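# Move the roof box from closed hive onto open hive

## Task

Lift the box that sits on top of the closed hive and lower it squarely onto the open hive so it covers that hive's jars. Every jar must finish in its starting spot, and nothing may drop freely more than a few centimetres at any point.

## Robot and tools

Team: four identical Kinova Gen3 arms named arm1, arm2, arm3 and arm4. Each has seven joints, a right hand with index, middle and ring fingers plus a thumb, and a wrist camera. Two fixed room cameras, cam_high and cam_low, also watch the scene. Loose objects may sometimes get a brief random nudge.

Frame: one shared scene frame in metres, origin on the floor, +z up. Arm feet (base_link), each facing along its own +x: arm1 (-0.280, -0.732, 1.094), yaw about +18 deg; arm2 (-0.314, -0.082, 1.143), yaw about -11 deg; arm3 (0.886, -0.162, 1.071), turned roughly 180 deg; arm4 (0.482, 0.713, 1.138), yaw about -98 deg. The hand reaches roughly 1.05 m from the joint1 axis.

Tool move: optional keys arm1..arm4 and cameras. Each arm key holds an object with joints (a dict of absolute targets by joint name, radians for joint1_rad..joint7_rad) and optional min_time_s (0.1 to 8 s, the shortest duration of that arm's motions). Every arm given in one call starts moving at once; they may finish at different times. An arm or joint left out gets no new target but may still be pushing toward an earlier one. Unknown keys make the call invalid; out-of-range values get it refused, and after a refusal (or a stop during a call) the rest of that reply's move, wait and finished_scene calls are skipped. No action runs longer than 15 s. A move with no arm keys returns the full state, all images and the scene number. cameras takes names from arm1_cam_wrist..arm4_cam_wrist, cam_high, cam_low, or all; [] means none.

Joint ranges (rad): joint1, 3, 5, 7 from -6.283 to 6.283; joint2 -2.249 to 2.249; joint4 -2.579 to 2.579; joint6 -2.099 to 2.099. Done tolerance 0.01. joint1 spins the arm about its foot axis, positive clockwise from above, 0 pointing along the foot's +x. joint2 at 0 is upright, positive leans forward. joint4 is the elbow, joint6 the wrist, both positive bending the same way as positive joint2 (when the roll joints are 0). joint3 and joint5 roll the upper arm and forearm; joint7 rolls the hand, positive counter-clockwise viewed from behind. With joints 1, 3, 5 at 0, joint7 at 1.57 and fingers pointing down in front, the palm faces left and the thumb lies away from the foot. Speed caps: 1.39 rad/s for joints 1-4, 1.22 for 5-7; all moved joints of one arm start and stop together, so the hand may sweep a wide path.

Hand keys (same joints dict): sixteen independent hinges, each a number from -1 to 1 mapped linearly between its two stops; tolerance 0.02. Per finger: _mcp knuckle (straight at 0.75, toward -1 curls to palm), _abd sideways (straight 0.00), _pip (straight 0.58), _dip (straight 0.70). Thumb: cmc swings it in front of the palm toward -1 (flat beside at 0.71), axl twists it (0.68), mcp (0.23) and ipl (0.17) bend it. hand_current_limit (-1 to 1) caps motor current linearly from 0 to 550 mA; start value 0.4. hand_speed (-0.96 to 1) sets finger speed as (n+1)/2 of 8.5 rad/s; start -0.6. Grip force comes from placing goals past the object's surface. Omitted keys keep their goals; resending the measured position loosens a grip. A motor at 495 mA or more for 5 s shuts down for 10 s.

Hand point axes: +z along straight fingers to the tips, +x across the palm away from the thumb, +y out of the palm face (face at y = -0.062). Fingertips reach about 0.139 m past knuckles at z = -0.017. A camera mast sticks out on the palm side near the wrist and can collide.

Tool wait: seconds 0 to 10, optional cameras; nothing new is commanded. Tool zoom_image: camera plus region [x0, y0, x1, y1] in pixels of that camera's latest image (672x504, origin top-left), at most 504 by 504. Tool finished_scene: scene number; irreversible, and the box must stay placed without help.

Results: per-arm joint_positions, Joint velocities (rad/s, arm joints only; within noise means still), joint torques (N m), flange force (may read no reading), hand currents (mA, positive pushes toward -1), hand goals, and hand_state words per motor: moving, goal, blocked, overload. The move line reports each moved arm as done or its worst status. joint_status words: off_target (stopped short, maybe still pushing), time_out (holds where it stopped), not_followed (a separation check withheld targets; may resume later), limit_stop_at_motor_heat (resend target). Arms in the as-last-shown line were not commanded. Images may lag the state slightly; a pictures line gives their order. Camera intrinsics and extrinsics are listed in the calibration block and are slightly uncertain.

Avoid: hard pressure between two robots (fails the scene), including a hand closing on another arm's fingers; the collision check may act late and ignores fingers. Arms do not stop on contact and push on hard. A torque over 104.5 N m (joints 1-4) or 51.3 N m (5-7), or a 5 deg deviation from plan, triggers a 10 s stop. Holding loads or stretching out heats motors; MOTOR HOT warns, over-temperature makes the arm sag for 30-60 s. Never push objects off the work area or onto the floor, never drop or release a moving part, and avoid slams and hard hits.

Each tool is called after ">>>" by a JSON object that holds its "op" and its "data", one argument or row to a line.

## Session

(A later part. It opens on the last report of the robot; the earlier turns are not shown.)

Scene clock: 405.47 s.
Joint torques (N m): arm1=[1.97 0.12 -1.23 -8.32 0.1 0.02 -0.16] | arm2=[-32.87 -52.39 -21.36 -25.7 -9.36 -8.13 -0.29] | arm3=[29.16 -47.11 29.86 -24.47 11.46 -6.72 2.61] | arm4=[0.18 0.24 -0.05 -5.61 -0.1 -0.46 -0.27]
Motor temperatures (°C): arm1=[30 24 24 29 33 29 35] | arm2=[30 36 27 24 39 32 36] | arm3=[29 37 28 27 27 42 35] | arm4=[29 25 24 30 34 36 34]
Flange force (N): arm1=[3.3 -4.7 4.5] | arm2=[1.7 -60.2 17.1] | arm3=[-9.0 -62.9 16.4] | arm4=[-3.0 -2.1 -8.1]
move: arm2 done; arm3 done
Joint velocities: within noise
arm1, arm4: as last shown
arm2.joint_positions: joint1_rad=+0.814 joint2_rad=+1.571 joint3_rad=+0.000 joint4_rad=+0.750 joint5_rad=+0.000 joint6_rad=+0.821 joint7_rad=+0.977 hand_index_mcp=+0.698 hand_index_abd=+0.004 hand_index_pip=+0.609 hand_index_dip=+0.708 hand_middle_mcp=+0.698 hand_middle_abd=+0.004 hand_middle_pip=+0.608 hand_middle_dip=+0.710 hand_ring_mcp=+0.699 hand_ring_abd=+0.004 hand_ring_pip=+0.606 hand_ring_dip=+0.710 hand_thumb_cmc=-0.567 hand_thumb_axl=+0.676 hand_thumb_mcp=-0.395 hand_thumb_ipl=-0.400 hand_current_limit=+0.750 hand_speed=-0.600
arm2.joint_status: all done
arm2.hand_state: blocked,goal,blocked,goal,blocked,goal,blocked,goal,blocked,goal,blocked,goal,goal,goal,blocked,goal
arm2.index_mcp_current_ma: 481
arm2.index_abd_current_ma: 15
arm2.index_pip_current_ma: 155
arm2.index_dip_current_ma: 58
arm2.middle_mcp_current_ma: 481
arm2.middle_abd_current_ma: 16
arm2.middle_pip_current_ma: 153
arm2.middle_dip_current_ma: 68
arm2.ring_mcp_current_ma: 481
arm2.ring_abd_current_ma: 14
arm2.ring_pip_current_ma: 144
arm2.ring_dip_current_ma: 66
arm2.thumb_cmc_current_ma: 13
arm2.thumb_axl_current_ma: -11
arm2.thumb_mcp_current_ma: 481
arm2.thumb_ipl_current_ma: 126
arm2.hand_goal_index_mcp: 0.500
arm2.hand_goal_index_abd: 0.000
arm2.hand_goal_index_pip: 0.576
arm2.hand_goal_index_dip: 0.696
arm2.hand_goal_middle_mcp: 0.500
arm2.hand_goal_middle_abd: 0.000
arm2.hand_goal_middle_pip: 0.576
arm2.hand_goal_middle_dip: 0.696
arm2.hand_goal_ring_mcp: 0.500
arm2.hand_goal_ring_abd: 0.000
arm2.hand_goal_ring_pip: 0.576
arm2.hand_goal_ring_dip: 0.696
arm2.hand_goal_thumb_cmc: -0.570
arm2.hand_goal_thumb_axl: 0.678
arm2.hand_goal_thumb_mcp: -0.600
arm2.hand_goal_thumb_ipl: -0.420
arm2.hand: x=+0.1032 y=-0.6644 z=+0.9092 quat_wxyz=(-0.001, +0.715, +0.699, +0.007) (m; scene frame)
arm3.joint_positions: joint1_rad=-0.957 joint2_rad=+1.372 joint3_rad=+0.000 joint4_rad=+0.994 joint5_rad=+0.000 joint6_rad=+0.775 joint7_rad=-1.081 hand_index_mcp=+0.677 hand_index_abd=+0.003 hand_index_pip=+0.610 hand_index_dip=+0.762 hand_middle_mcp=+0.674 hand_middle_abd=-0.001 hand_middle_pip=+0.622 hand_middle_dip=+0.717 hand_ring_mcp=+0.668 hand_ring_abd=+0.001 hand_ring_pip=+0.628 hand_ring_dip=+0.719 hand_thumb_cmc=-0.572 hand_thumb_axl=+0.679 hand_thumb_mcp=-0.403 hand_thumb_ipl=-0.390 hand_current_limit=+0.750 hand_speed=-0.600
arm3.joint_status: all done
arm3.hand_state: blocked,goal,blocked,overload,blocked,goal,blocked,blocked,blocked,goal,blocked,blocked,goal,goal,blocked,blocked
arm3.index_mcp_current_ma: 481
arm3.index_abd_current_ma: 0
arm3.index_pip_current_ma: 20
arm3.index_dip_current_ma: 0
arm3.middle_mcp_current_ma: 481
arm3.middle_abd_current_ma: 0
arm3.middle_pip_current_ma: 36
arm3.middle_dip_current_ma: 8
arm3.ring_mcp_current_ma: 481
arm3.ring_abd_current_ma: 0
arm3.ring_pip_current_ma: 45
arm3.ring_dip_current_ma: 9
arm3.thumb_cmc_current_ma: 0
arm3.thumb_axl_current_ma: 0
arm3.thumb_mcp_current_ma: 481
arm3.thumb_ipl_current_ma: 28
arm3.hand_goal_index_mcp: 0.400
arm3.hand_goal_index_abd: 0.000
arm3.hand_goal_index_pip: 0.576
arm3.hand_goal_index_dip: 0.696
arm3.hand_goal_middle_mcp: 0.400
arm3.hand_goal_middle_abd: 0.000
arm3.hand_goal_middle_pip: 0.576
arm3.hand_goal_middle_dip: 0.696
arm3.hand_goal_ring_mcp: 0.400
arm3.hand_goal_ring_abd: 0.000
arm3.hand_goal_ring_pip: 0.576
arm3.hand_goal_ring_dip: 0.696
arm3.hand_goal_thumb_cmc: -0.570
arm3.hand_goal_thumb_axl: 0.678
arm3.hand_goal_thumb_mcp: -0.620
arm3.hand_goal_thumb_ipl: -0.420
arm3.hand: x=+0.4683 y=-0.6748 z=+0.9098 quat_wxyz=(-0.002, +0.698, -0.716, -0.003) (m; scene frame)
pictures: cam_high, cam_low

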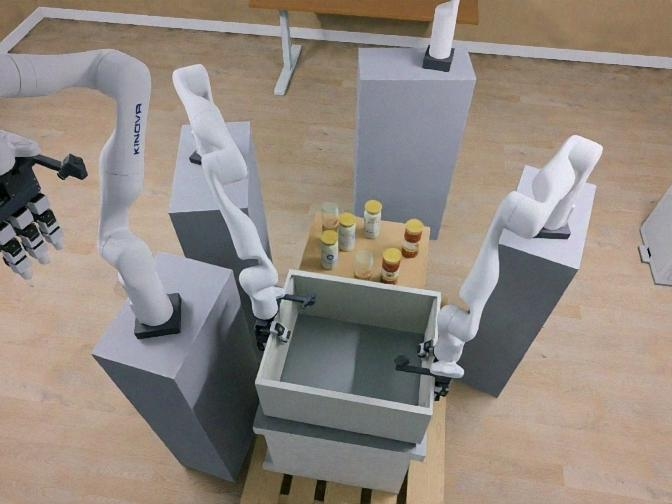

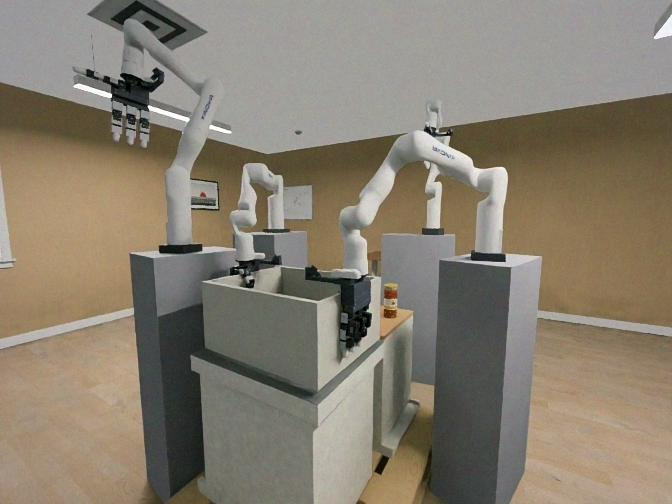

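>>> {"op": "move", "data": {
  "arm2": {"joints": {"joint1_rad": 0.8129, "joint2_rad": 1.4569, "joint4_rad": 0.8524, "joint6_rad": 0.8323, "joint7_rad": 0.9751}, "min_time_s": 2},
  "arm3": {"joints": {"joint1_rad": -0.9567, "joint2_rad": 1.274, "joint4_rad": 1.0478, "joint6_rad": 0.8198, "joint7_rad": -1.0807}, "min_time_s": 2},
  "cameras": ["cam_high", "cam_low"]
}}

>>> {"op": "zoom_image", "data": {
  "camera": "cam_low",
  "region": [180, 230, 400, 400]
}}

Scene clock: 444.90 s.
Joint torques (N m): arm1=[2.01 0.09 -1.24 -8.28 0.09 0.01 -0.18] | arm2=[-34.86 -53.07 -24.29 -27.97 -10.59 -9.39 -0.86] | arm3=[32.14 -45.65 32.33 -25.07 12.81 -6.93 2.84] | arm4=[0.23 0.27 -0.07 -5.59 -0.09 -0.46 -0.24]
Motor temperatures (°C): arm1=[30 24 24 29 33 29 35] | arm2=[32 43 27 25 40 33 36] | arm3=[30 43 30 27 27 42 35] | arm4=[29 25 24 30 34 36 34]
Flange force (N): arm1=[3.2 -4.8 4.3] | arm2=[2.5 -65.3 18.1] | arm3=[-7.5 -67.9 16.9] | arm4=[-3.0 -2.0 -8.2]
move: arm2 done; arm3 done
Joint velocities: within noise
arm1, arm4: as last shown
arm2.joint_positions: joint1_rad=+0.813 joint2_rad=+1.457 joint3_rad=+0.000 joint4_rad=+0.852 joint5_rad=+0.000 joint6_rad=+0.832 joint7_rad=+0.975 hand_index_mcp=+0.697 hand_index_abd=+0.003 hand_index_pip=+0.613 hand_index_dip=+0.710 hand_middle_mcp=+0.697 hand_middle_abd=+0.004 hand_middle_pip=+0.613 hand_middle_dip=+0.711 hand_ring_mcp=+0.698 hand_ring_abd=+0.003 hand_ring_pip=+0.611 hand_ring_dip=+0.710 hand_thumb_cmc=-0.568 hand_thumb_axl=+0.676 hand_thumb_mcp=-0.395 hand_thumb_ipl=-0.400 hand_current_limit=+0.750 hand_speed=-0.600
arm2.joint_status: all done
arm2.hand_state: blocked,goal,blocked,goal,blocked,goal,blocked,goal,blocked,goal,blocked,goal,goal,goal,blocked,goal
arm2.index_mcp_current_ma: 481
arm2.index_abd_current_ma: 13
arm2.index_pip_current_ma: 175
arm2.index_dip_current_ma: 63
arm2.middle_mcp_current_ma: 481
arm2.middle_abd_current_ma: 15
arm2.middle_pip_current_ma: 174
arm2.middle_dip_current_ma: 71
arm2.ring_mcp_current_ma: 481
arm2.ring_abd_current_ma: 13
arm2.ring_pip_current_ma: 164
arm2.ring_dip_current_ma: 67
arm2.thumb_cmc_current_ma: 10
arm2.thumb_axl_current_ma: -11
arm2.thumb_mcp_current_ma: 481
arm2.thumb_ipl_current_ma: 127
arm2.hand_goal_index_mcp: 0.500
arm2.hand_goal_index_abd: 0.000
arm2.hand_goal_index_pip: 0.576
arm2.hand_goal_index_dip: 0.696
arm2.hand_goal_middle_mcp: 0.500
arm2.hand_goal_middle_abd: 0.000
arm2.hand_goal_middle_pip: 0.576
arm2.hand_goal_middle_dip: 0.696
arm2.hand_goal_ring_mcp: 0.500
arm2.hand_goal_ring_abd: 0.000
arm2.hand_goal_ring_pip: 0.576
arm2.hand_goal_ring_dip: 0.696
arm2.hand_goal_thumb_cmc: -0.570
arm2.hand_goal_thumb_axl: 0.678
arm2.hand_goal_thumb_mcp: -0.600
arm2.hand_goal_thumb_ipl: -0.420
arm2.hand: x=+0.1038 y=-0.6647 z=+0.9603 quat_wxyz=(+0.000, +0.715, +0.699, +0.007) (m; scene frame)
arm3.joint_positions: joint1_rad=-0.957 joint2_rad=+1.274 joint3_rad=+0.000 joint4_rad=+1.048 joint5_rad=+0.000 joint6_rad=+0.820 joint7_rad=-1.081 hand_index_mcp=+0.675 hand_index_abd=+0.002 hand_index_pip=+0.610 hand_index_dip=+0.762 hand_middle_mcp=+0.671 hand_middle_abd=-0.001 hand_middle_pip=+0.623 hand_middle_dip=+0.717 hand_ring_mcp=+0.666 hand_ring_abd=+0.000 hand_ring_pip=+0.629 hand_ring_dip=+0.719 hand_thumb_cmc=-0.572 hand_thumb_axl=+0.679 hand_thumb_mcp=-0.403 hand_thumb_ipl=-0.390 hand_current_limit=+0.750 hand_speed=-0.600
arm3.joint_status: all done
arm3.hand_state: blocked,goal,blocked,overload,blocked,goal,blocked,blocked,blocked,goal,blocked,blocked,goal,goal,blocked,blocked
arm3.index_mcp_current_ma: 481
arm3.index_abd_current_ma: 0
arm3.index_pip_current_ma: 20
arm3.index_dip_current_ma: 0
arm3.middle_mcp_current_ma: 481
arm3.middle_abd_current_ma: 0
arm3.middle_pip_current_ma: 37
arm3.middle_dip_current_ma: 8
arm3.ring_mcp_current_ma: 481
arm3.ring_abd_current_ma: 0
arm3.ring_pip_current_ma: 46
arm3.ring_dip_current_ma: 9
arm3.thumb_cmc_current_ma: 0
arm3.thumb_axl_current_ma: 0
arm3.thumb_mcp_current_ma: 481
arm3.thumb_ipl_current_ma: 28
arm3.hand_goal_index_mcp: 0.400
arm3.hand_goal_index_abd: 0.000
arm3.hand_goal_index_pip: 0.576
arm3.hand_goal_index_dip: 0.696
arm3.hand_goal_middle_mcp: 0.400
arm3.hand_goal_middle_abd: 0.000
arm3.hand_goal_middle_pip: 0.576
arm3.hand_goal_middle_dip: 0.696
arm3.hand_goal_ring_mcp: 0.400
arm3.hand_goal_ring_abd: 0.000
arm3.hand_goal_ring_pip: 0.576
arm3.hand_goal_ring_dip: 0.696
arm3.hand_goal_thumb_cmc: -0.570
arm3.hand_goal_thumb_axl: 0.678
arm3.hand_goal_thumb_mcp: -0.620
arm3.hand_goal_thumb_ipl: -0.420
arm3.hand: x=+0.4683 y=-0.6747 z=+0.9598 quat_wxyz=(-0.002, +0.698, -0.716, -0.003) (m; scene frame)
pictures: cam_high, cam_low

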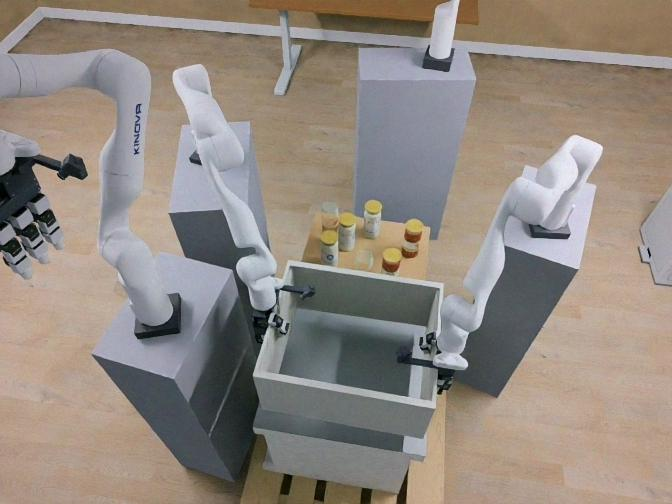

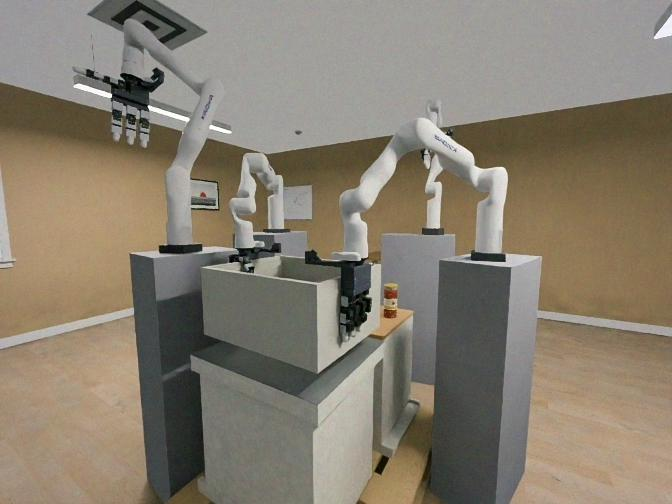

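Scaled by 2.291 from the camera's 672x504 image, which has a finer 960x720 frame.

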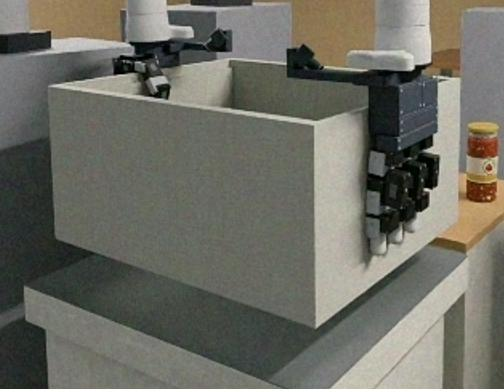

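>>> {"op": "move", "data": {
  "arm2": {"joints": {"joint1_rad": 0.8118, "joint2_rad": 1.3552, "joint4_rad": 0.9211, "joint6_rad": 0.8653, "joint7_rad": 0.974}, "min_time_s": 1.5},
  "arm3": {"joints": {"joint1_rad": -0.9564, "joint2_rad": 1.1837, "joint4_rad": 1.0779, "joint6_rad": 0.88, "joint7_rad": -1.0804}, "min_time_s": 1.5}
}}

>>> {"op": "move", "data": {
  "arm2": {"joints": {"joint1_rad": 0.8108, "joint2_rad": 1.262, "joint4_rad": 0.9646, "joint6_rad": 0.915, "joint7_rad": 0.973}, "min_time_s": 1.5},
  "arm3": {"joints": {"joint1_rad": -0.9562, "joint2_rad": 1.1013, "joint4_rad": 1.0864, "joint6_rad": 0.9539, "joint7_rad": -1.0802}, "min_time_s": 1.5}
}}

>>> {"op": "move", "data": {
  "arm2": {"joints": {"joint1_rad": 0.8098, "joint2_rad": 1.1857, "joint4_rad": 0.9826, "joint6_rad": 0.9733, "joint7_rad": 0.972}, "min_time_s": 1.5},
  "arm3": {"joints": {"joint1_rad": -0.9559, "joint2_rad": 1.0345, "joint4_rad": 1.0758, "joint6_rad": 1.0313, "joint7_rad": -1.0799}, "min_time_s": 1.5},
  "cameras": ["cam_high", "cam_low", "arm4_cam_wrist"]
}}

Scene clock: 451.73 s.
Joint torques (N m): arm1=[1.96 0.09 -1.26 -8.31 0.09 0.01 -0.19] | arm2=[-35.72 -51.27 -25.6 -28.81 -11.51 -9.78 -1.39] | arm3=[34 -44.92 33.54 -25.95 14.02 -7.29 2.97] | arm4=[0.19 0.36 -0.1 -5.62 -0.08 -0.45 -0.25]
Motor temperatures (°C): arm1=[30 24 24 29 33 29 35] | arm2=[32 43 28 25 40 33 36] | arm3=[31 44 30 28 28 42 35] | arm4=[29 25 24 30 34 36 34]
Flange force (N): arm1=[3.2 -4.9 4.5] | arm2=[3.7 -68.7 17.4] | arm3=[-6.6 -71.1 18.5] | arm4=[-2.7 -2.1 -7.9]
move: arm2 done; arm3 done
Joint velocities: within noise
arm1: as last shown
arm2.joint_positions: joint1_rad=+0.812 joint2_rad=+1.355 joint3_rad=+0.000 joint4_rad=+0.921 joint5_rad=+0.000 joint6_rad=+0.865 joint7_rad=+0.974 hand_index_mcp=+0.695 hand_index_abd=+0.002 hand_index_pip=+0.616 hand_index_dip=+0.711 hand_middle_mcp=+0.695 hand_middle_abd=+0.003 hand_middle_pip=+0.616 hand_middle_dip=+0.712 hand_ring_mcp=+0.696 hand_ring_abd=+0.002 hand_ring_pip=+0.614 hand_ring_dip=+0.711 hand_thumb_cmc=-0.568 hand_thumb_axl=+0.676 hand_thumb_mcp=-0.396 hand_thumb_ipl=-0.399 hand_current_limit=+0.750 hand_speed=-0.600
arm2.joint_status: all done
arm2.hand_state: blocked,goal,blocked,goal,blocked,goal,blocked,goal,blocked,goal,blocked,goal,goal,goal,blocked,blocked
arm2.index_mcp_current_ma: 481
arm2.index_abd_current_ma: 9
arm2.index_pip_current_ma: 190
arm2.index_dip_current_ma: 70
arm2.middle_mcp_current_ma: 481
arm2.middle_abd_current_ma: 10
arm2.middle_pip_current_ma: 190
arm2.middle_dip_current_ma: 75
arm2.ring_mcp_current_ma: 481
arm2.ring_abd_current_ma: 9
arm2.ring_pip_current_ma: 180
arm2.ring_dip_current_ma: 71
arm2.thumb_cmc_current_ma: 9
arm2.thumb_axl_current_ma: -11
arm2.thumb_mcp_current_ma: 481
arm2.thumb_ipl_current_ma: 131
arm2.hand_goal_index_mcp: 0.500
arm2.hand_goal_index_abd: 0.000
arm2.hand_goal_index_pip: 0.576
arm2.hand_goal_index_dip: 0.696
arm2.hand_goal_middle_mcp: 0.500
arm2.hand_goal_middle_abd: 0.000
arm2.hand_goal_middle_pip: 0.576
arm2.hand_goal_middle_dip: 0.696
arm2.hand_goal_ring_mcp: 0.500
arm2.hand_goal_ring_abd: 0.000
arm2.hand_goal_ring_pip: 0.576
arm2.hand_goal_ring_dip: 0.696
arm2.hand_goal_thumb_cmc: -0.570
arm2.hand_goal_thumb_axl: 0.678
arm2.hand_goal_thumb_mcp: -0.600
arm2.hand_goal_thumb_ipl: -0.420
arm2.hand: x=+0.1038 y=-0.6647 z=+1.0102 quat_wxyz=(-0.001, +0.715, +0.699, +0.007) (m; scene frame)
arm3.joint_positions: joint1_rad=-0.956 joint2_rad=+1.184 joint3_rad=+0.000 joint4_rad=+1.078 joint5_rad=+0.000 joint6_rad=+0.880 joint7_rad=-1.080 hand_index_mcp=+0.673 hand_index_abd=+0.003 hand_index_pip=+0.612 hand_index_dip=+0.762 hand_middle_mcp=+0.669 hand_middle_abd=-0.001 hand_middle_pip=+0.625 hand_middle_dip=+0.719 hand_ring_mcp=+0.663 hand_ring_abd=+0.000 hand_ring_pip=+0.631 hand_ring_dip=+0.720 hand_thumb_cmc=-0.572 hand_thumb_axl=+0.679 hand_thumb_mcp=-0.403 hand_thumb_ipl=-0.389 hand_current_limit=+0.750 hand_speed=-0.600
arm3.joint_status: all done
arm3.hand_state: blocked,goal,blocked,overload,blocked,goal,blocked,blocked,blocked,goal,blocked,blocked,goal,goal,blocked,blocked
arm3.index_mcp_current_ma: 481
arm3.index_abd_current_ma: 0
arm3.index_pip_current_ma: 22
arm3.index_dip_current_ma: 0
arm3.middle_mcp_current_ma: 481
arm3.middle_abd_current_ma: 0
arm3.middle_pip_current_ma: 39
arm3.middle_dip_current_ma: 9
arm3.ring_mcp_current_ma: 481
arm3.ring_abd_current_ma: 0
arm3.ring_pip_current_ma: 49
arm3.ring_dip_current_ma: 10
arm3.thumb_cmc_current_ma: 0
arm3.thumb_axl_current_ma: 0
arm3.thumb_mcp_current_ma: 481
arm3.thumb_ipl_current_ma: 29
arm3.hand_goal_index_mcp: 0.400
arm3.hand_goal_index_abd: 0.000
arm3.hand_goal_index_pip: 0.576
arm3.hand_goal_index_dip: 0.696
arm3.hand_goal_middle_mcp: 0.400
arm3.hand_goal_middle_abd: 0.000
arm3.hand_goal_middle_pip: 0.576
arm3.hand_goal_middle_dip: 0.696
arm3.hand_goal_ring_mcp: 0.400
arm3.hand_goal_ring_abd: 0.000
arm3.hand_goal_ring_pip: 0.576
arm3.hand_goal_ring_dip: 0.696
arm3.hand_goal_thumb_cmc: -0.570
arm3.hand_goal_thumb_axl: 0.678
arm3.hand_goal_thumb_mcp: -0.620
arm3.hand_goal_thumb_ipl: -0.420
arm3.hand: x=+0.4683 y=-0.6747 z=+1.0098 quat_wxyz=(-0.002, +0.698, -0.716, -0.003) (m; scene frame)
arm4.joint_positions: joint1_rad=+0.023 joint2_rad=-0.427 joint3_rad=-0.122 joint4_rad=+1.457 joint5_rad=+0.006 joint6_rad=+1.925 joint7_rad=+1.655 hand_index_mcp=+0.753 hand_index_abd=+0.000 hand_index_pip=+0.577 hand_index_dip=+0.696 hand_middle_mcp=+0.753 hand_middle_abd=+0.000 hand_middle_pip=+0.577 hand_middle_dip=+0.696 hand_ring_mcp=+0.753 hand_ring_abd=+0.000 hand_ring_pip=+0.577 hand_ring_dip=+0.696 hand_thumb_cmc=+0.714 hand_thumb_axl=+0.677 hand_thumb_mcp=+0.224 hand_thumb_ipl=+0.168 hand_current_limit=+0.400 hand_speed=-0.600
arm4.joint_status: not commanded
arm4.hand_state: goal,goal,goal,goal,goal,goal,goal,goal,goal,goal,goal,goal,goal,goal,goal,goal
arm4.index_mcp_current_ma: -1
arm4.index_abd_current_ma: 0
arm4.index_pip_current_ma: 1
arm4.index_dip_current_ma: 0
arm4.middle_mcp_current_ma: -1
arm4.middle_abd_current_ma: 0
arm4.middle_pip_current_ma: 1
arm4.middle_dip_current_ma: 0
arm4.ring_mcp_current_ma: -1
arm4.ring_abd_current_ma: 0
arm4.ring_pip_current_ma: 1
arm4.ring_dip_current_ma: 0
arm4.thumb_cmc_current_ma: 0
arm4.thumb_axl_current_ma: -1
arm4.thumb_mcp_current_ma: -5
arm4.thumb_ipl_current_ma: 0
arm4.hand_goal_index_mcp: 0.754
arm4.hand_goal_index_abd: 0.000
arm4.hand_goal_index_pip: 0.576
arm4.hand_goal_index_dip: 0.696
arm4.hand_goal_middle_mcp: 0.754
arm4.hand_goal_middle_abd: 0.000
arm4.hand_goal_middle_pip: 0.576
arm4.hand_goal_middle_dip: 0.696
arm4.hand_goal_ring_mcp: 0.754
arm4.hand_goal_ring_abd: 0.000
arm4.hand_goal_ring_pip: 0.576
arm4.hand_goal_ring_dip: 0.696
arm4.hand_goal_thumb_cmc: 0.714
arm4.hand_goal_thumb_axl: 0.678
arm4.hand_goal_thumb_mcp: 0.226
arm4.hand_goal_thumb_ipl: 0.168
arm4.hand: x=+0.5424 y=+0.5470 z=+1.6710 quat_wxyz=(+0.045, +0.689, +0.718, -0.086) (m; scene frame)
pictures: none

Scene clock: 453.53 s.
Joint torques (N m): arm1=[2 0.09 -1.23 -8.3 0.1 0.01 -0.16] | arm2=[-37.07 -49.94 -26.83 -29.69 -12.63 -10.29 -1.69] | arm3=[35.56 -43.38 34.04 -26.53 15.29 -7.53 3.25] | arm4=[0.23 0.3 -0.09 -5.68 -0.09 -0.47 -0.28]
Motor temperatures (°C): arm1=[30 24 24 29 33 29 35] | arm2=[33 43 28 25 40 33 36] | arm3=[31 44 30 28 28 42 36] | arm4=[29 25 24 30 34 36 34]
Flange force (N): arm1=[3.2 -4.7 4.4] | arm2=[3.6 -71.7 17.9] | arm3=[-6.3 -74.4 19.2] | arm4=[-2.7 -2.2 -7.8]
move: arm2 done; arm3 done
Joint velocities: within noise
arm1.joint_positions: joint1_rad=+2.400 joint2_rad=-0.393 joint3_rad=-0.087 joint4_rad=+1.467 joint5_rad=-0.001 joint6_rad=+1.960 joint7_rad=+1.767 hand_index_mcp=+0.753 hand_index_abd=+0.000 hand_index_pip=+0.577 hand_index_dip=+0.696 hand_middle_mcp=+0.753 hand_middle_abd=+0.000 hand_middle_pip=+0.577 hand_middle_dip=+0.696 hand_ring_mcp=+0.753 hand_ring_abd=+0.000 hand_ring_pip=+0.577 hand_ring_dip=+0.696 hand_thumb_cmc=+0.714 hand_thumb_axl=+0.677 hand_thumb_mcp=+0.224 hand_thumb_ipl=+0.168 hand_current_limit=+0.400 hand_speed=-0.600
arm1.joint_status: not commanded
arm1.hand_state: goal,goal,goal,goal,goal,goal,goal,goal,goal,goal,goal,goal,goal,goal,goal,goal
arm1.index_mcp_current_ma: 0
arm1.index_abd_current_ma: 0
arm1.index_pip_current_ma: 0
arm1.index_dip_current_ma: 0
arm1.middle_mcp_current_ma: 0
arm1.middle_abd_current_ma: 0
arm1.middle_pip_current_ma: 0
arm1.middle_dip_current_ma: 0
arm1.ring_mcp_current_ma: 0
arm1.ring_abd_current_ma: 0
arm1.ring_pip_current_ma: 0
arm1.ring_dip_current_ma: 0
arm1.thumb_cmc_current_ma: 0
arm1.thumb_axl_current_ma: 0
arm1.thumb_mcp_current_ma: 0
arm1.thumb_ipl_current_ma: 0
arm1.hand_goal_index_mcp: 0.754
arm1.hand_goal_index_abd: 0.000
arm1.hand_goal_index_pip: 0.576
arm1.hand_goal_index_dip: 0.696
arm1.hand_goal_middle_mcp: 0.754
arm1.hand_goal_middle_abd: 0.000
arm1.hand_goal_middle_pip: 0.576
arm1.hand_goal_middle_dip: 0.696
arm1.hand_goal_ring_mcp: 0.754
arm1.hand_goal_ring_abd: 0.000
arm1.hand_goal_ring_pip: 0.576
arm1.hand_goal_ring_dip: 0.696
arm1.hand_goal_thumb_cmc: 0.714
arm1.hand_goal_thumb_axl: 0.678
arm1.hand_goal_thumb_mcp: 0.226
arm1.hand_goal_thumb_ipl: 0.168
arm1.hand: x=-0.2791 y=-0.8995 z=+1.6158 quat_wxyz=(+0.011, +0.782, +0.621, -0.054) (m; scene frame)
arm2.joint_positions: joint1_rad=+0.811 joint2_rad=+1.262 joint3_rad=+0.000 joint4_rad=+0.965 joint5_rad=+0.000 joint6_rad=+0.915 joint7_rad=+0.973 hand_index_mcp=+0.694 hand_index_abd=+0.002 hand_index_pip=+0.616 hand_index_dip=+0.711 hand_middle_mcp=+0.693 hand_middle_abd=+0.003 hand_middle_pip=+0.616 hand_middle_dip=+0.712 hand_ring_mcp=+0.695 hand_ring_abd=+0.002 hand_ring_pip=+0.614 hand_ring_dip=+0.711 hand_thumb_cmc=-0.568 hand_thumb_axl=+0.676 hand_thumb_mcp=-0.396 hand_thumb_ipl=-0.399 hand_current_limit=+0.750 hand_speed=-0.600
arm2.joint_status: all done
arm2.hand_state: blocked,goal,blocked,goal,blocked,goal,blocked,goal,blocked,goal,blocked,goal,goal,goal,blocked,blocked
arm2.index_mcp_current_ma: 481
arm2.index_abd_current_ma: 9
arm2.index_pip_current_ma: 190
arm2.index_dip_current_ma: 71
arm2.middle_mcp_current_ma: 481
arm2.middle_abd_current_ma: 10
arm2.middle_pip_current_ma: 190
arm2.middle_dip_current_ma: 75
arm2.ring_mcp_current_ma: 481
arm2.ring_abd_current_ma: 9
arm2.ring_pip_current_ma: 180
arm2.ring_dip_current_ma: 71
arm2.thumb_cmc_current_ma: 9
arm2.thumb_axl_current_ma: -11
arm2.thumb_mcp_current_ma: 481
arm2.thumb_ipl_current_ma: 134
arm2.hand_goal_index_mcp: 0.500
arm2.hand_goal_index_abd: 0.000
arm2.hand_goal_index_pip: 0.576
arm2.hand_goal_index_dip: 0.696
arm2.hand_goal_middle_mcp: 0.500
arm2.hand_goal_middle_abd: 0.000
arm2.hand_goal_middle_pip: 0.576
arm2.hand_goal_middle_dip: 0.696
arm2.hand_goal_ring_mcp: 0.500
arm2.hand_goal_ring_abd: 0.000
arm2.hand_goal_ring_pip: 0.576
arm2.hand_goal_ring_dip: 0.696
arm2.hand_goal_thumb_cmc: -0.570
arm2.hand_goal_thumb_axl: 0.678
arm2.hand_goal_thumb_mcp: -0.600
arm2.hand_goal_thumb_ipl: -0.420
arm2.hand: x=+0.1037 y=-0.6646 z=+1.0601 quat_wxyz=(-0.001, +0.715, +0.699, +0.007) (m; scene frame)
arm3.joint_positions: joint1_rad=-0.956 joint2_rad=+1.101 joint3_rad=+0.000 joint4_rad=+1.086 joint5_rad=+0.000 joint6_rad=+0.954 joint7_rad=-1.080 hand_index_mcp=+0.673 hand_index_abd=+0.004 hand_index_pip=+0.613 hand_index_dip=+0.762 hand_middle_mcp=+0.669 hand_middle_abd=-0.001 hand_middle_pip=+0.626 hand_middle_dip=+0.719 hand_ring_mcp=+0.662 hand_ring_abd=+0.001 hand_ring_pip=+0.632 hand_ring_dip=+0.720 hand_thumb_cmc=-0.572 hand_thumb_axl=+0.679 hand_thumb_mcp=-0.403 hand_thumb_ipl=-0.389 hand_current_limit=+0.750 hand_speed=-0.600
arm3.joint_status: all done
arm3.hand_state: blocked,goal,blocked,overload,blocked,goal,blocked,blocked,blocked,goal,blocked,blocked,goal,goal,blocked,blocked
arm3.index_mcp_current_ma: 481
arm3.index_abd_current_ma: 0
arm3.index_pip_current_ma: 23
arm3.index_dip_current_ma: 0
arm3.middle_mcp_current_ma: 481
arm3.middle_abd_current_ma: 0
arm3.middle_pip_current_ma: 42
arm3.middle_dip_current_ma: 10
arm3.ring_mcp_current_ma: 481
arm3.ring_abd_current_ma: 0
arm3.ring_pip_current_ma: 52
arm3.ring_dip_current_ma: 10
arm3.thumb_cmc_current_ma: 0
arm3.thumb_axl_current_ma: 0
arm3.thumb_mcp_current_ma: 481
arm3.thumb_ipl_current_ma: 29
arm3.hand_goal_index_mcp: 0.400
arm3.hand_goal_index_abd: 0.000
arm3.hand_goal_index_pip: 0.576
arm3.hand_goal_index_dip: 0.696
arm3.hand_goal_middle_mcp: 0.400
arm3.hand_goal_middle_abd: 0.000
arm3.hand_goal_middle_pip: 0.576
arm3.hand_goal_middle_dip: 0.696
arm3.hand_goal_ring_mcp: 0.400
arm3.hand_goal_ring_abd: 0.000
arm3.hand_goal_ring_pip: 0.576
arm3.hand_goal_ring_dip: 0.696
arm3.hand_goal_thumb_cmc: -0.570
arm3.hand_goal_thumb_axl: 0.678
arm3.hand_goal_thumb_mcp: -0.620
arm3.hand_goal_thumb_ipl: -0.420
arm3.hand: x=+0.4683 y=-0.6748 z=+1.0597 quat_wxyz=(-0.002, +0.698, -0.716, -0.003) (m; scene frame)
arm4: as last shown
pictures: none

Scene clock: 455.33 s.
Joint torques (N m): arm1=[1.97 0.09 -1.18 -8.28 0.1 0.01 -0.18] | arm2=[-38.52 -48.56 -27.79 -30.85 -13.86 -11.02 -2.26] | arm3=[37.96 -42.05 35.22 -27.06 16.71 -7.8 3.48] | arm4=[0.17 0.25 -0.03 -5.6 -0.08 -0.42 -0.25]
Motor temperatures (°C): arm1=[30 24 24 29 33 29 35] | arm2=[33 44 28 25 40 33 36] | arm3=[31 44 30 28 28 42 36] | arm4=[29 25 24 30 34 36 34]
Flange force (N): arm1=[3.1 -4.6 4.3] | arm2=[4.7 -76.1 17.9] | arm3=[-5.6 -78.9 20.1] | arm4=[-3.0 -1.9 -8.0]
move: arm2 done; arm3 done
Joint velocities: within noise
arm1, arm4: as last shown
arm2.joint_positions: joint1_rad=+0.810 joint2_rad=+1.186 joint3_rad=+0.000 joint4_rad=+0.983 joint5_rad=+0.000 joint6_rad=+0.973 joint7_rad=+0.972 hand_index_mcp=+0.694 hand_index_abd=+0.002 hand_index_pip=+0.616 hand_index_dip=+0.711 hand_middle_mcp=+0.693 hand_middle_abd=+0.002 hand_middle_pip=+0.616 hand_middle_dip=+0.712 hand_ring_mcp=+0.695 hand_ring_abd=+0.002 hand_ring_pip=+0.614 hand_ring_dip=+0.711 hand_thumb_cmc=-0.568 hand_thumb_axl=+0.676 hand_thumb_mcp=-0.396 hand_thumb_ipl=-0.399 hand_current_limit=+0.750 hand_speed=-0.600
arm2.joint_status: all done
arm2.hand_state: blocked,goal,blocked,goal,blocked,goal,blocked,goal,blocked,goal,blocked,goal,goal,goal,blocked,blocked
arm2.index_mcp_current_ma: 481
arm2.index_abd_current_ma: 8
arm2.index_pip_current_ma: 190
arm2.index_dip_current_ma: 71
arm2.middle_mcp_current_ma: 481
arm2.middle_abd_current_ma: 9
arm2.middle_pip_current_ma: 190
arm2.middle_dip_current_ma: 75
arm2.ring_mcp_current_ma: 481
arm2.ring_abd_current_ma: 8
arm2.ring_pip_current_ma: 180
arm2.ring_dip_current_ma: 71
arm2.thumb_cmc_current_ma: 8
arm2.thumb_axl_current_ma: -11
arm2.thumb_mcp_current_ma: 481
arm2.thumb_ipl_current_ma: 134
arm2.hand_goal_index_mcp: 0.500
arm2.hand_goal_index_abd: 0.000
arm2.hand_goal_index_pip: 0.576
arm2.hand_goal_index_dip: 0.696
arm2.hand_goal_middle_mcp: 0.500
arm2.hand_goal_middle_abd: 0.000
arm2.hand_goal_middle_pip: 0.576
arm2.hand_goal_middle_dip: 0.696
arm2.hand_goal_ring_mcp: 0.500
arm2.hand_goal_ring_abd: 0.000
arm2.hand_goal_ring_pip: 0.576
arm2.hand_goal_ring_dip: 0.696
arm2.hand_goal_thumb_cmc: -0.570
arm2.hand_goal_thumb_axl: 0.678
arm2.hand_goal_thumb_mcp: -0.600
arm2.hand_goal_thumb_ipl: -0.420
arm2.hand: x=+0.1037 y=-0.6646 z=+1.1051 quat_wxyz=(-0.001, +0.715, +0.699, +0.007) (m; scene frame)
arm3.joint_positions: joint1_rad=-0.956 joint2_rad=+1.034 joint3_rad=+0.000 joint4_rad=+1.076 joint5_rad=+0.000 joint6_rad=+1.031 joint7_rad=-1.080 hand_index_mcp=+0.673 hand_index_abd=+0.003 hand_index_pip=+0.613 hand_index_dip=+0.762 hand_middle_mcp=+0.668 hand_middle_abd=-0.001 hand_middle_pip=+0.626 hand_middle_dip=+0.719 hand_ring_mcp=+0.662 hand_ring_abd=+0.001 hand_ring_pip=+0.632 hand_ring_dip=+0.720 hand_thumb_cmc=-0.572 hand_thumb_axl=+0.679 hand_thumb_mcp=-0.403 hand_thumb_ipl=-0.389 hand_current_limit=+0.750 hand_speed=-0.600
arm3.joint_status: all done
arm3.hand_state: blocked,goal,blocked,overload,blocked,goal,blocked,blocked,blocked,goal,blocked,blocked,goal,goal,blocked,blocked
arm3.index_mcp_current_ma: 481
arm3.index_abd_current_ma: 0
arm3.index_pip_current_ma: 23
arm3.index_dip_current_ma: 0
arm3.middle_mcp_current_ma: 481
arm3.middle_abd_current_ma: 0
arm3.middle_pip_current_ma: 42
arm3.middle_dip_current_ma: 10
arm3.ring_mcp_current_ma: 481
arm3.ring_abd_current_ma: 0
arm3.ring_pip_current_ma: 52
arm3.ring_dip_current_ma: 10
arm3.thumb_cmc_current_ma: 0
arm3.thumb_axl_current_ma: 0
arm3.thumb_mcp_current_ma: 481
arm3.thumb_ipl_current_ma: 29
arm3.hand_goal_index_mcp: 0.400
arm3.hand_goal_index_abd: 0.000
arm3.hand_goal_index_pip: 0.576
arm3.hand_goal_index_dip: 0.696
arm3.hand_goal_middle_mcp: 0.400
arm3.hand_goal_middle_abd: 0.000
arm3.hand_goal_middle_pip: 0.576
arm3.hand_goal_middle_dip: 0.696
arm3.hand_goal_ring_mcp: 0.400
arm3.hand_goal_ring_abd: 0.000
arm3.hand_goal_ring_pip: 0.576
arm3.hand_goal_ring_dip: 0.696
arm3.hand_goal_thumb_cmc: -0.570
arm3.hand_goal_thumb_axl: 0.678
arm3.hand_goal_thumb_mcp: -0.620
arm3.hand_goal_thumb_ipl: -0.420
arm3.hand: x=+0.4683 y=-0.6748 z=+1.1047 quat_wxyz=(-0.002, +0.698, -0.716, -0.003) (m; scene frame)
pictures: arm4_cam_wrist, cam_high, cam_low

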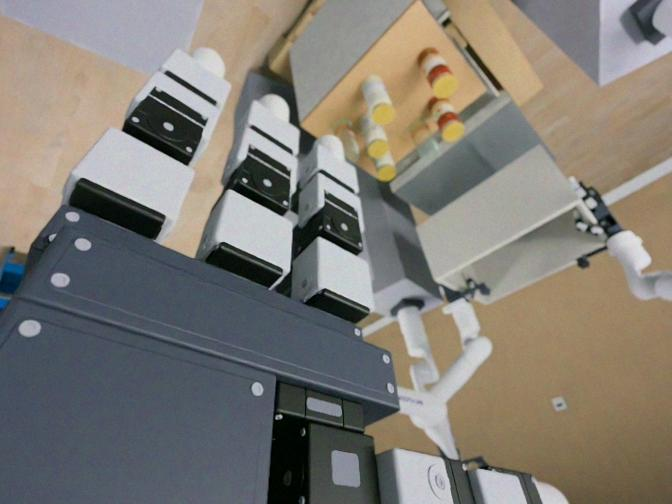

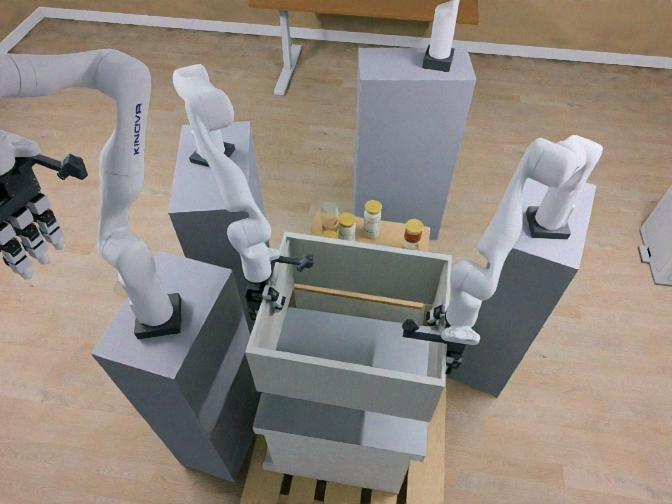

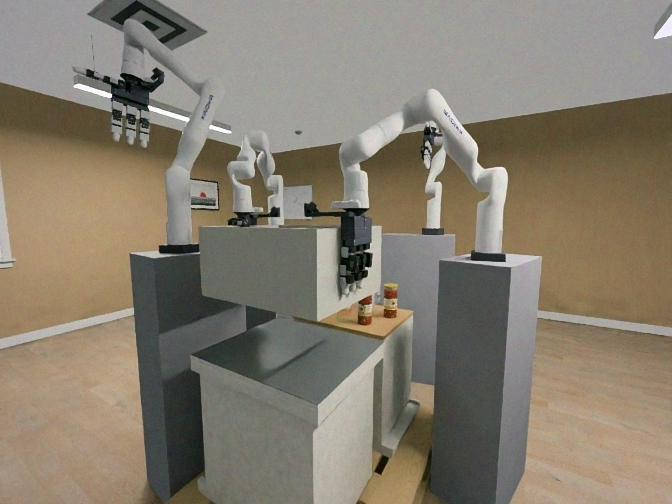

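>>> {"op": "move", "data": {
  "arm2": {"joints": {"joint1_rad": 0.765, "joint2_rad": 1.0977, "joint4_rad": 1.2097, "joint6_rad": 0.8342, "joint7_rad": 0.9272}, "min_time_s": 1.3},
  "arm3": {"joints": {"joint1_rad": -0.9142, "joint2_rad": 0.9459, "joint4_rad": 1.2858, "joint6_rad": 0.9099, "joint7_rad": -1.0382}, "min_time_s": 1.3}
}}

>>> {"op": "move", "data": {
  "arm2": {"joints": {"joint1_rad": 0.7138, "joint2_rad": 1.0274, "joint4_rad": 1.3994, "joint6_rad": 0.7148, "joint7_rad": 0.876}, "min_time_s": 1.3},
  "arm3": {"joints": {"joint1_rad": -0.866, "joint2_rad": 0.8719, "joint4_rad": 1.4643, "joint6_rad": 0.8054, "joint7_rad": -0.99}, "min_time_s": 1.3},
  "cameras": ["cam_high", "cam_low"]
}}

Scene clock: 501.80 s.
Joint torques (N m): arm1=[1.98 0.12 -1.24 -8.3 0.12 0.02 -0.2] | arm2=[-37.11 -47.56 -29.79 -33.51 -12.88 -12.42 -2.04] | arm3=[36.2 -40.93 36.99 -29.29 16.5 -9.07 3.53] | arm4=[0.16 0.34 -0.08 -5.61 -0.03 -0.43 -0.28]
Motor temperatures (°C): arm1=[30 24 24 29 33 29 35] | arm2=[38 48 29 26 41 34 36] | arm3=[34 48 33 31 31 42 36] | arm4=[29 25 24 30 34 36 34]
Flange force (N): arm1=[3.3 -4.8 4.5] | arm2=[4.1 -80.2 17.3] | arm3=[-4.0 -82.3 20.3] | arm4=[-2.8 -2.0 -7.9]
move: arm2 done; arm3 done
Joint velocities: within noise
arm1, arm4: as last shown
arm2.joint_positions: joint1_rad=+0.765 joint2_rad=+1.098 joint3_rad=+0.000 joint4_rad=+1.210 joint5_rad=+0.000 joint6_rad=+0.834 joint7_rad=+0.927 hand_index_mcp=+0.692 hand_index_abd=+0.002 hand_index_pip=+0.616 hand_index_dip=+0.712 hand_middle_mcp=+0.692 hand_middle_abd=+0.002 hand_middle_pip=+0.616 hand_middle_dip=+0.712 hand_ring_mcp=+0.694 hand_ring_abd=+0.002 hand_ring_pip=+0.614 hand_ring_dip=+0.711 hand_thumb_cmc=-0.569 hand_thumb_axl=+0.676 hand_thumb_mcp=-0.396 hand_thumb_ipl=-0.398 hand_current_limit=+0.750 hand_speed=-0.600
arm2.joint_status: all done
arm2.hand_state: blocked,goal,blocked,goal,blocked,goal,blocked,goal,blocked,goal,blocked,goal,goal,goal,blocked,blocked
arm2.index_mcp_current_ma: 481
arm2.index_abd_current_ma: 7
arm2.index_pip_current_ma: 190
arm2.index_dip_current_ma: 76
arm2.middle_mcp_current_ma: 481
arm2.middle_abd_current_ma: 8
arm2.middle_pip_current_ma: 190
arm2.middle_dip_current_ma: 77
arm2.ring_mcp_current_ma: 481
arm2.ring_abd_current_ma: 7
arm2.ring_pip_current_ma: 180
arm2.ring_dip_current_ma: 71
arm2.thumb_cmc_current_ma: 6
arm2.thumb_axl_current_ma: -11
arm2.thumb_mcp_current_ma: 481
arm2.thumb_ipl_current_ma: 138
arm2.hand_goal_index_mcp: 0.500
arm2.hand_goal_index_abd: 0.000
arm2.hand_goal_index_pip: 0.576
arm2.hand_goal_index_dip: 0.696
arm2.hand_goal_middle_mcp: 0.500
arm2.hand_goal_middle_abd: 0.000
arm2.hand_goal_middle_pip: 0.576
arm2.hand_goal_middle_dip: 0.696
arm2.hand_goal_ring_mcp: 0.500
arm2.hand_goal_ring_abd: 0.000
arm2.hand_goal_ring_pip: 0.576
arm2.hand_goal_ring_dip: 0.696
arm2.hand_goal_thumb_cmc: -0.570
arm2.hand_goal_thumb_axl: 0.678
arm2.hand_goal_thumb_mcp: -0.600
arm2.hand_goal_thumb_ipl: -0.420
arm2.hand: x=+0.1038 y=-0.6146 z=+1.1050 quat_wxyz=(-0.001, +0.715, +0.699, +0.007) (m; scene frame)
arm3.joint_positions: joint1_rad=-0.914 joint2_rad=+0.946 joint3_rad=+0.000 joint4_rad=+1.286 joint5_rad=+0.000 joint6_rad=+0.910 joint7_rad=-1.038 hand_index_mcp=+0.672 hand_index_abd=+0.004 hand_index_pip=+0.613 hand_index_dip=+0.762 hand_middle_mcp=+0.667 hand_middle_abd=+0.000 hand_middle_pip=+0.626 hand_middle_dip=+0.719 hand_ring_mcp=+0.660 hand_ring_abd=+0.002 hand_ring_pip=+0.633 hand_ring_dip=+0.720 hand_thumb_cmc=-0.572 hand_thumb_axl=+0.679 hand_thumb_mcp=-0.403 hand_thumb_ipl=-0.389 hand_current_limit=+0.750 hand_speed=-0.600
arm3.joint_status: all done
arm3.hand_state: blocked,goal,blocked,overload,blocked,goal,blocked,blocked,blocked,goal,blocked,blocked,goal,goal,blocked,blocked
arm3.index_mcp_current_ma: 481
arm3.index_abd_current_ma: 0
arm3.index_pip_current_ma: 23
arm3.index_dip_current_ma: 0
arm3.middle_mcp_current_ma: 481
arm3.middle_abd_current_ma: 0
arm3.middle_pip_current_ma: 42
arm3.middle_dip_current_ma: 10
arm3.ring_mcp_current_ma: 481
arm3.ring_abd_current_ma: 0
arm3.ring_pip_current_ma: 53
arm3.ring_dip_current_ma: 10
arm3.thumb_cmc_current_ma: 0
arm3.thumb_axl_current_ma: 0
arm3.thumb_mcp_current_ma: 481
arm3.thumb_ipl_current_ma: 29
arm3.hand_goal_index_mcp: 0.400
arm3.hand_goal_index_abd: 0.000
arm3.hand_goal_index_pip: 0.576
arm3.hand_goal_index_dip: 0.696
arm3.hand_goal_middle_mcp: 0.400
arm3.hand_goal_middle_abd: 0.000
arm3.hand_goal_middle_pip: 0.576
arm3.hand_goal_middle_dip: 0.696
arm3.hand_goal_ring_mcp: 0.400
arm3.hand_goal_ring_abd: 0.000
arm3.hand_goal_ring_pip: 0.576
arm3.hand_goal_ring_dip: 0.696
arm3.hand_goal_thumb_cmc: -0.570
arm3.hand_goal_thumb_axl: 0.678
arm3.hand_goal_thumb_mcp: -0.620
arm3.hand_goal_thumb_ipl: -0.420
arm3.hand: x=+0.4683 y=-0.6248 z=+1.1048 quat_wxyz=(-0.002, +0.698, -0.716, -0.002) (m; scene frame)
pictures: none

Scene clock: 503.40 s.
Joint torques (N m): arm1=[1.98 0.14 -1.22 -8.29 0.1 0 -0.18] | arm2=[-35.35 -47.23 -30.78 -36.91 -12.02 -14.13 -2.21] | arm3=[34.72 -39.92 38.05 -32.14 16.16 -10.68 3.81] | arm4=[0.18 0.31 -0.05 -5.64 -0.09 -0.46 -0.25]
Motor temperatures (°C): arm1=[30 24 24 29 33 29 35] | arm2=[38 48 29 26 41 34 36] | arm3=[34 48 33 31 31 42 36] | arm4=[29 25 24 30 34 36 34]
Flange force (N): arm1=[3.3 -4.7 4.4] | arm2=[4.1 -85.6 17.2] | arm3=[-2.8 -87.9 20.2] | arm4=[-2.8 -1.9 -8.0]
move: arm2 done; arm3 done
Joint velocities: within noise
arm1, arm4: as last shown
arm2.joint_positions: joint1_rad=+0.714 joint2_rad=+1.027 joint3_rad=+0.000 joint4_rad=+1.399 joint5_rad=+0.000 joint6_rad=+0.715 joint7_rad=+0.876 hand_index_mcp=+0.691 hand_index_abd=+0.002 hand_index_pip=+0.616 hand_index_dip=+0.712 hand_middle_mcp=+0.692 hand_middle_abd=+0.002 hand_middle_pip=+0.616 hand_middle_dip=+0.713 hand_ring_mcp=+0.694 hand_ring_abd=+0.002 hand_ring_pip=+0.614 hand_ring_dip=+0.711 hand_thumb_cmc=-0.569 hand_thumb_axl=+0.676 hand_thumb_mcp=-0.396 hand_thumb_ipl=-0.398 hand_current_limit=+0.750 hand_speed=-0.600
arm2.joint_status: all done
arm2.hand_state: blocked,goal,blocked,goal,blocked,goal,blocked,goal,blocked,goal,blocked,goal,goal,goal,blocked,blocked
arm2.index_mcp_current_ma: 481
arm2.index_abd_current_ma: 7
arm2.index_pip_current_ma: 191
arm2.index_dip_current_ma: 77
arm2.middle_mcp_current_ma: 481
arm2.middle_abd_current_ma: 8
arm2.middle_pip_current_ma: 190
arm2.middle_dip_current_ma: 77
arm2.ring_mcp_current_ma: 481
arm2.ring_abd_current_ma: 6
arm2.ring_pip_current_ma: 180
arm2.ring_dip_current_ma: 71
arm2.thumb_cmc_current_ma: 6
arm2.thumb_axl_current_ma: -11
arm2.thumb_mcp_current_ma: 481
arm2.thumb_ipl_current_ma: 138
arm2.hand_goal_index_mcp: 0.500
arm2.hand_goal_index_abd: 0.000
arm2.hand_goal_index_pip: 0.576
arm2.hand_goal_index_dip: 0.696
arm2.hand_goal_middle_mcp: 0.500
arm2.hand_goal_middle_abd: 0.000
arm2.hand_goal_middle_pip: 0.576
arm2.hand_goal_middle_dip: 0.696
arm2.hand_goal_ring_mcp: 0.500
arm2.hand_goal_ring_abd: 0.000
arm2.hand_goal_ring_pip: 0.576
arm2.hand_goal_ring_dip: 0.696
arm2.hand_goal_thumb_cmc: -0.570
arm2.hand_goal_thumb_axl: 0.678
arm2.hand_goal_thumb_mcp: -0.600
arm2.hand_goal_thumb_ipl: -0.420
arm2.hand: x=+0.1037 y=-0.5646 z=+1.1052 quat_wxyz=(-0.001, +0.715, +0.699, +0.007) (m; scene frame)
arm3.joint_positions: joint1_rad=-0.866 joint2_rad=+0.872 joint3_rad=+0.000 joint4_rad=+1.464 joint5_rad=+0.000 joint6_rad=+0.805 joint7_rad=-0.990 hand_index_mcp=+0.672 hand_index_abd=+0.004 hand_index_pip=+0.613 hand_index_dip=+0.762 hand_middle_mcp=+0.667 hand_middle_abd=+0.000 hand_middle_pip=+0.626 hand_middle_dip=+0.719 hand_ring_mcp=+0.660 hand_ring_abd=+0.002 hand_ring_pip=+0.633 hand_ring_dip=+0.720 hand_thumb_cmc=-0.572 hand_thumb_axl=+0.679 hand_thumb_mcp=-0.403 hand_thumb_ipl=-0.389 hand_current_limit=+0.750 hand_speed=-0.600
arm3.joint_status: all done
arm3.hand_state: blocked,goal,blocked,overload,blocked,goal,blocked,blocked,blocked,goal,blocked,blocked,goal,goal,blocked,blocked
arm3.index_mcp_current_ma: 481
arm3.index_abd_current_ma: 0
arm3.index_pip_current_ma: 23
arm3.index_dip_current_ma: 0
arm3.middle_mcp_current_ma: 481
arm3.middle_abd_current_ma: 0
arm3.middle_pip_current_ma: 42
arm3.middle_dip_current_ma: 10
arm3.ring_mcp_current_ma: 481
arm3.ring_abd_current_ma: 0
arm3.ring_pip_current_ma: 53
arm3.ring_dip_current_ma: 10
arm3.thumb_cmc_current_ma: 0
arm3.thumb_axl_current_ma: 0
arm3.thumb_mcp_current_ma: 481
arm3.thumb_ipl_current_ma: 29
arm3.hand_goal_index_mcp: 0.400
arm3.hand_goal_index_abd: 0.000
arm3.hand_goal_index_pip: 0.576
arm3.hand_goal_index_dip: 0.696
arm3.hand_goal_middle_mcp: 0.400
arm3.hand_goal_middle_abd: 0.000
arm3.hand_goal_middle_pip: 0.576
arm3.hand_goal_middle_dip: 0.696
arm3.hand_goal_ring_mcp: 0.400
arm3.hand_goal_ring_abd: 0.000
arm3.hand_goal_ring_pip: 0.576
arm3.hand_goal_ring_dip: 0.696
arm3.hand_goal_thumb_cmc: -0.570
arm3.hand_goal_thumb_axl: 0.678
arm3.hand_goal_thumb_mcp: -0.620
arm3.hand_goal_thumb_ipl: -0.420
arm3.hand: x=+0.4684 y=-0.5748 z=+1.1048 quat_wxyz=(-0.002, +0.698, -0.716, -0.003) (m; scene frame)
pictures: cam_high, cam_low

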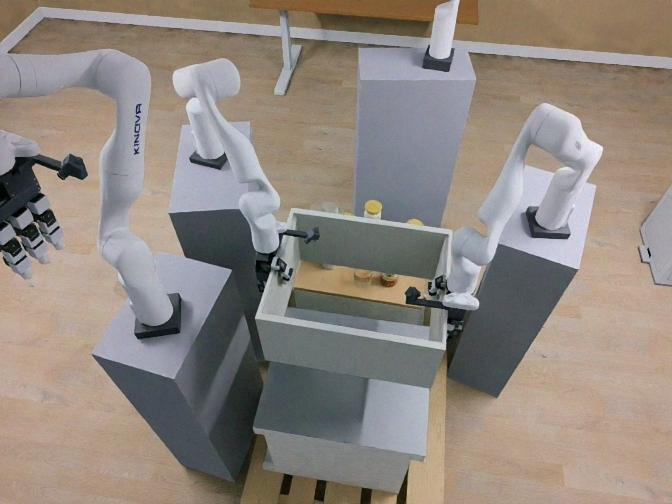

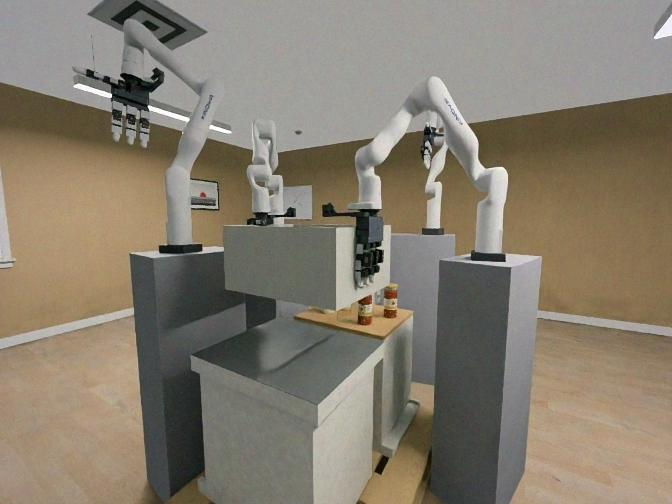

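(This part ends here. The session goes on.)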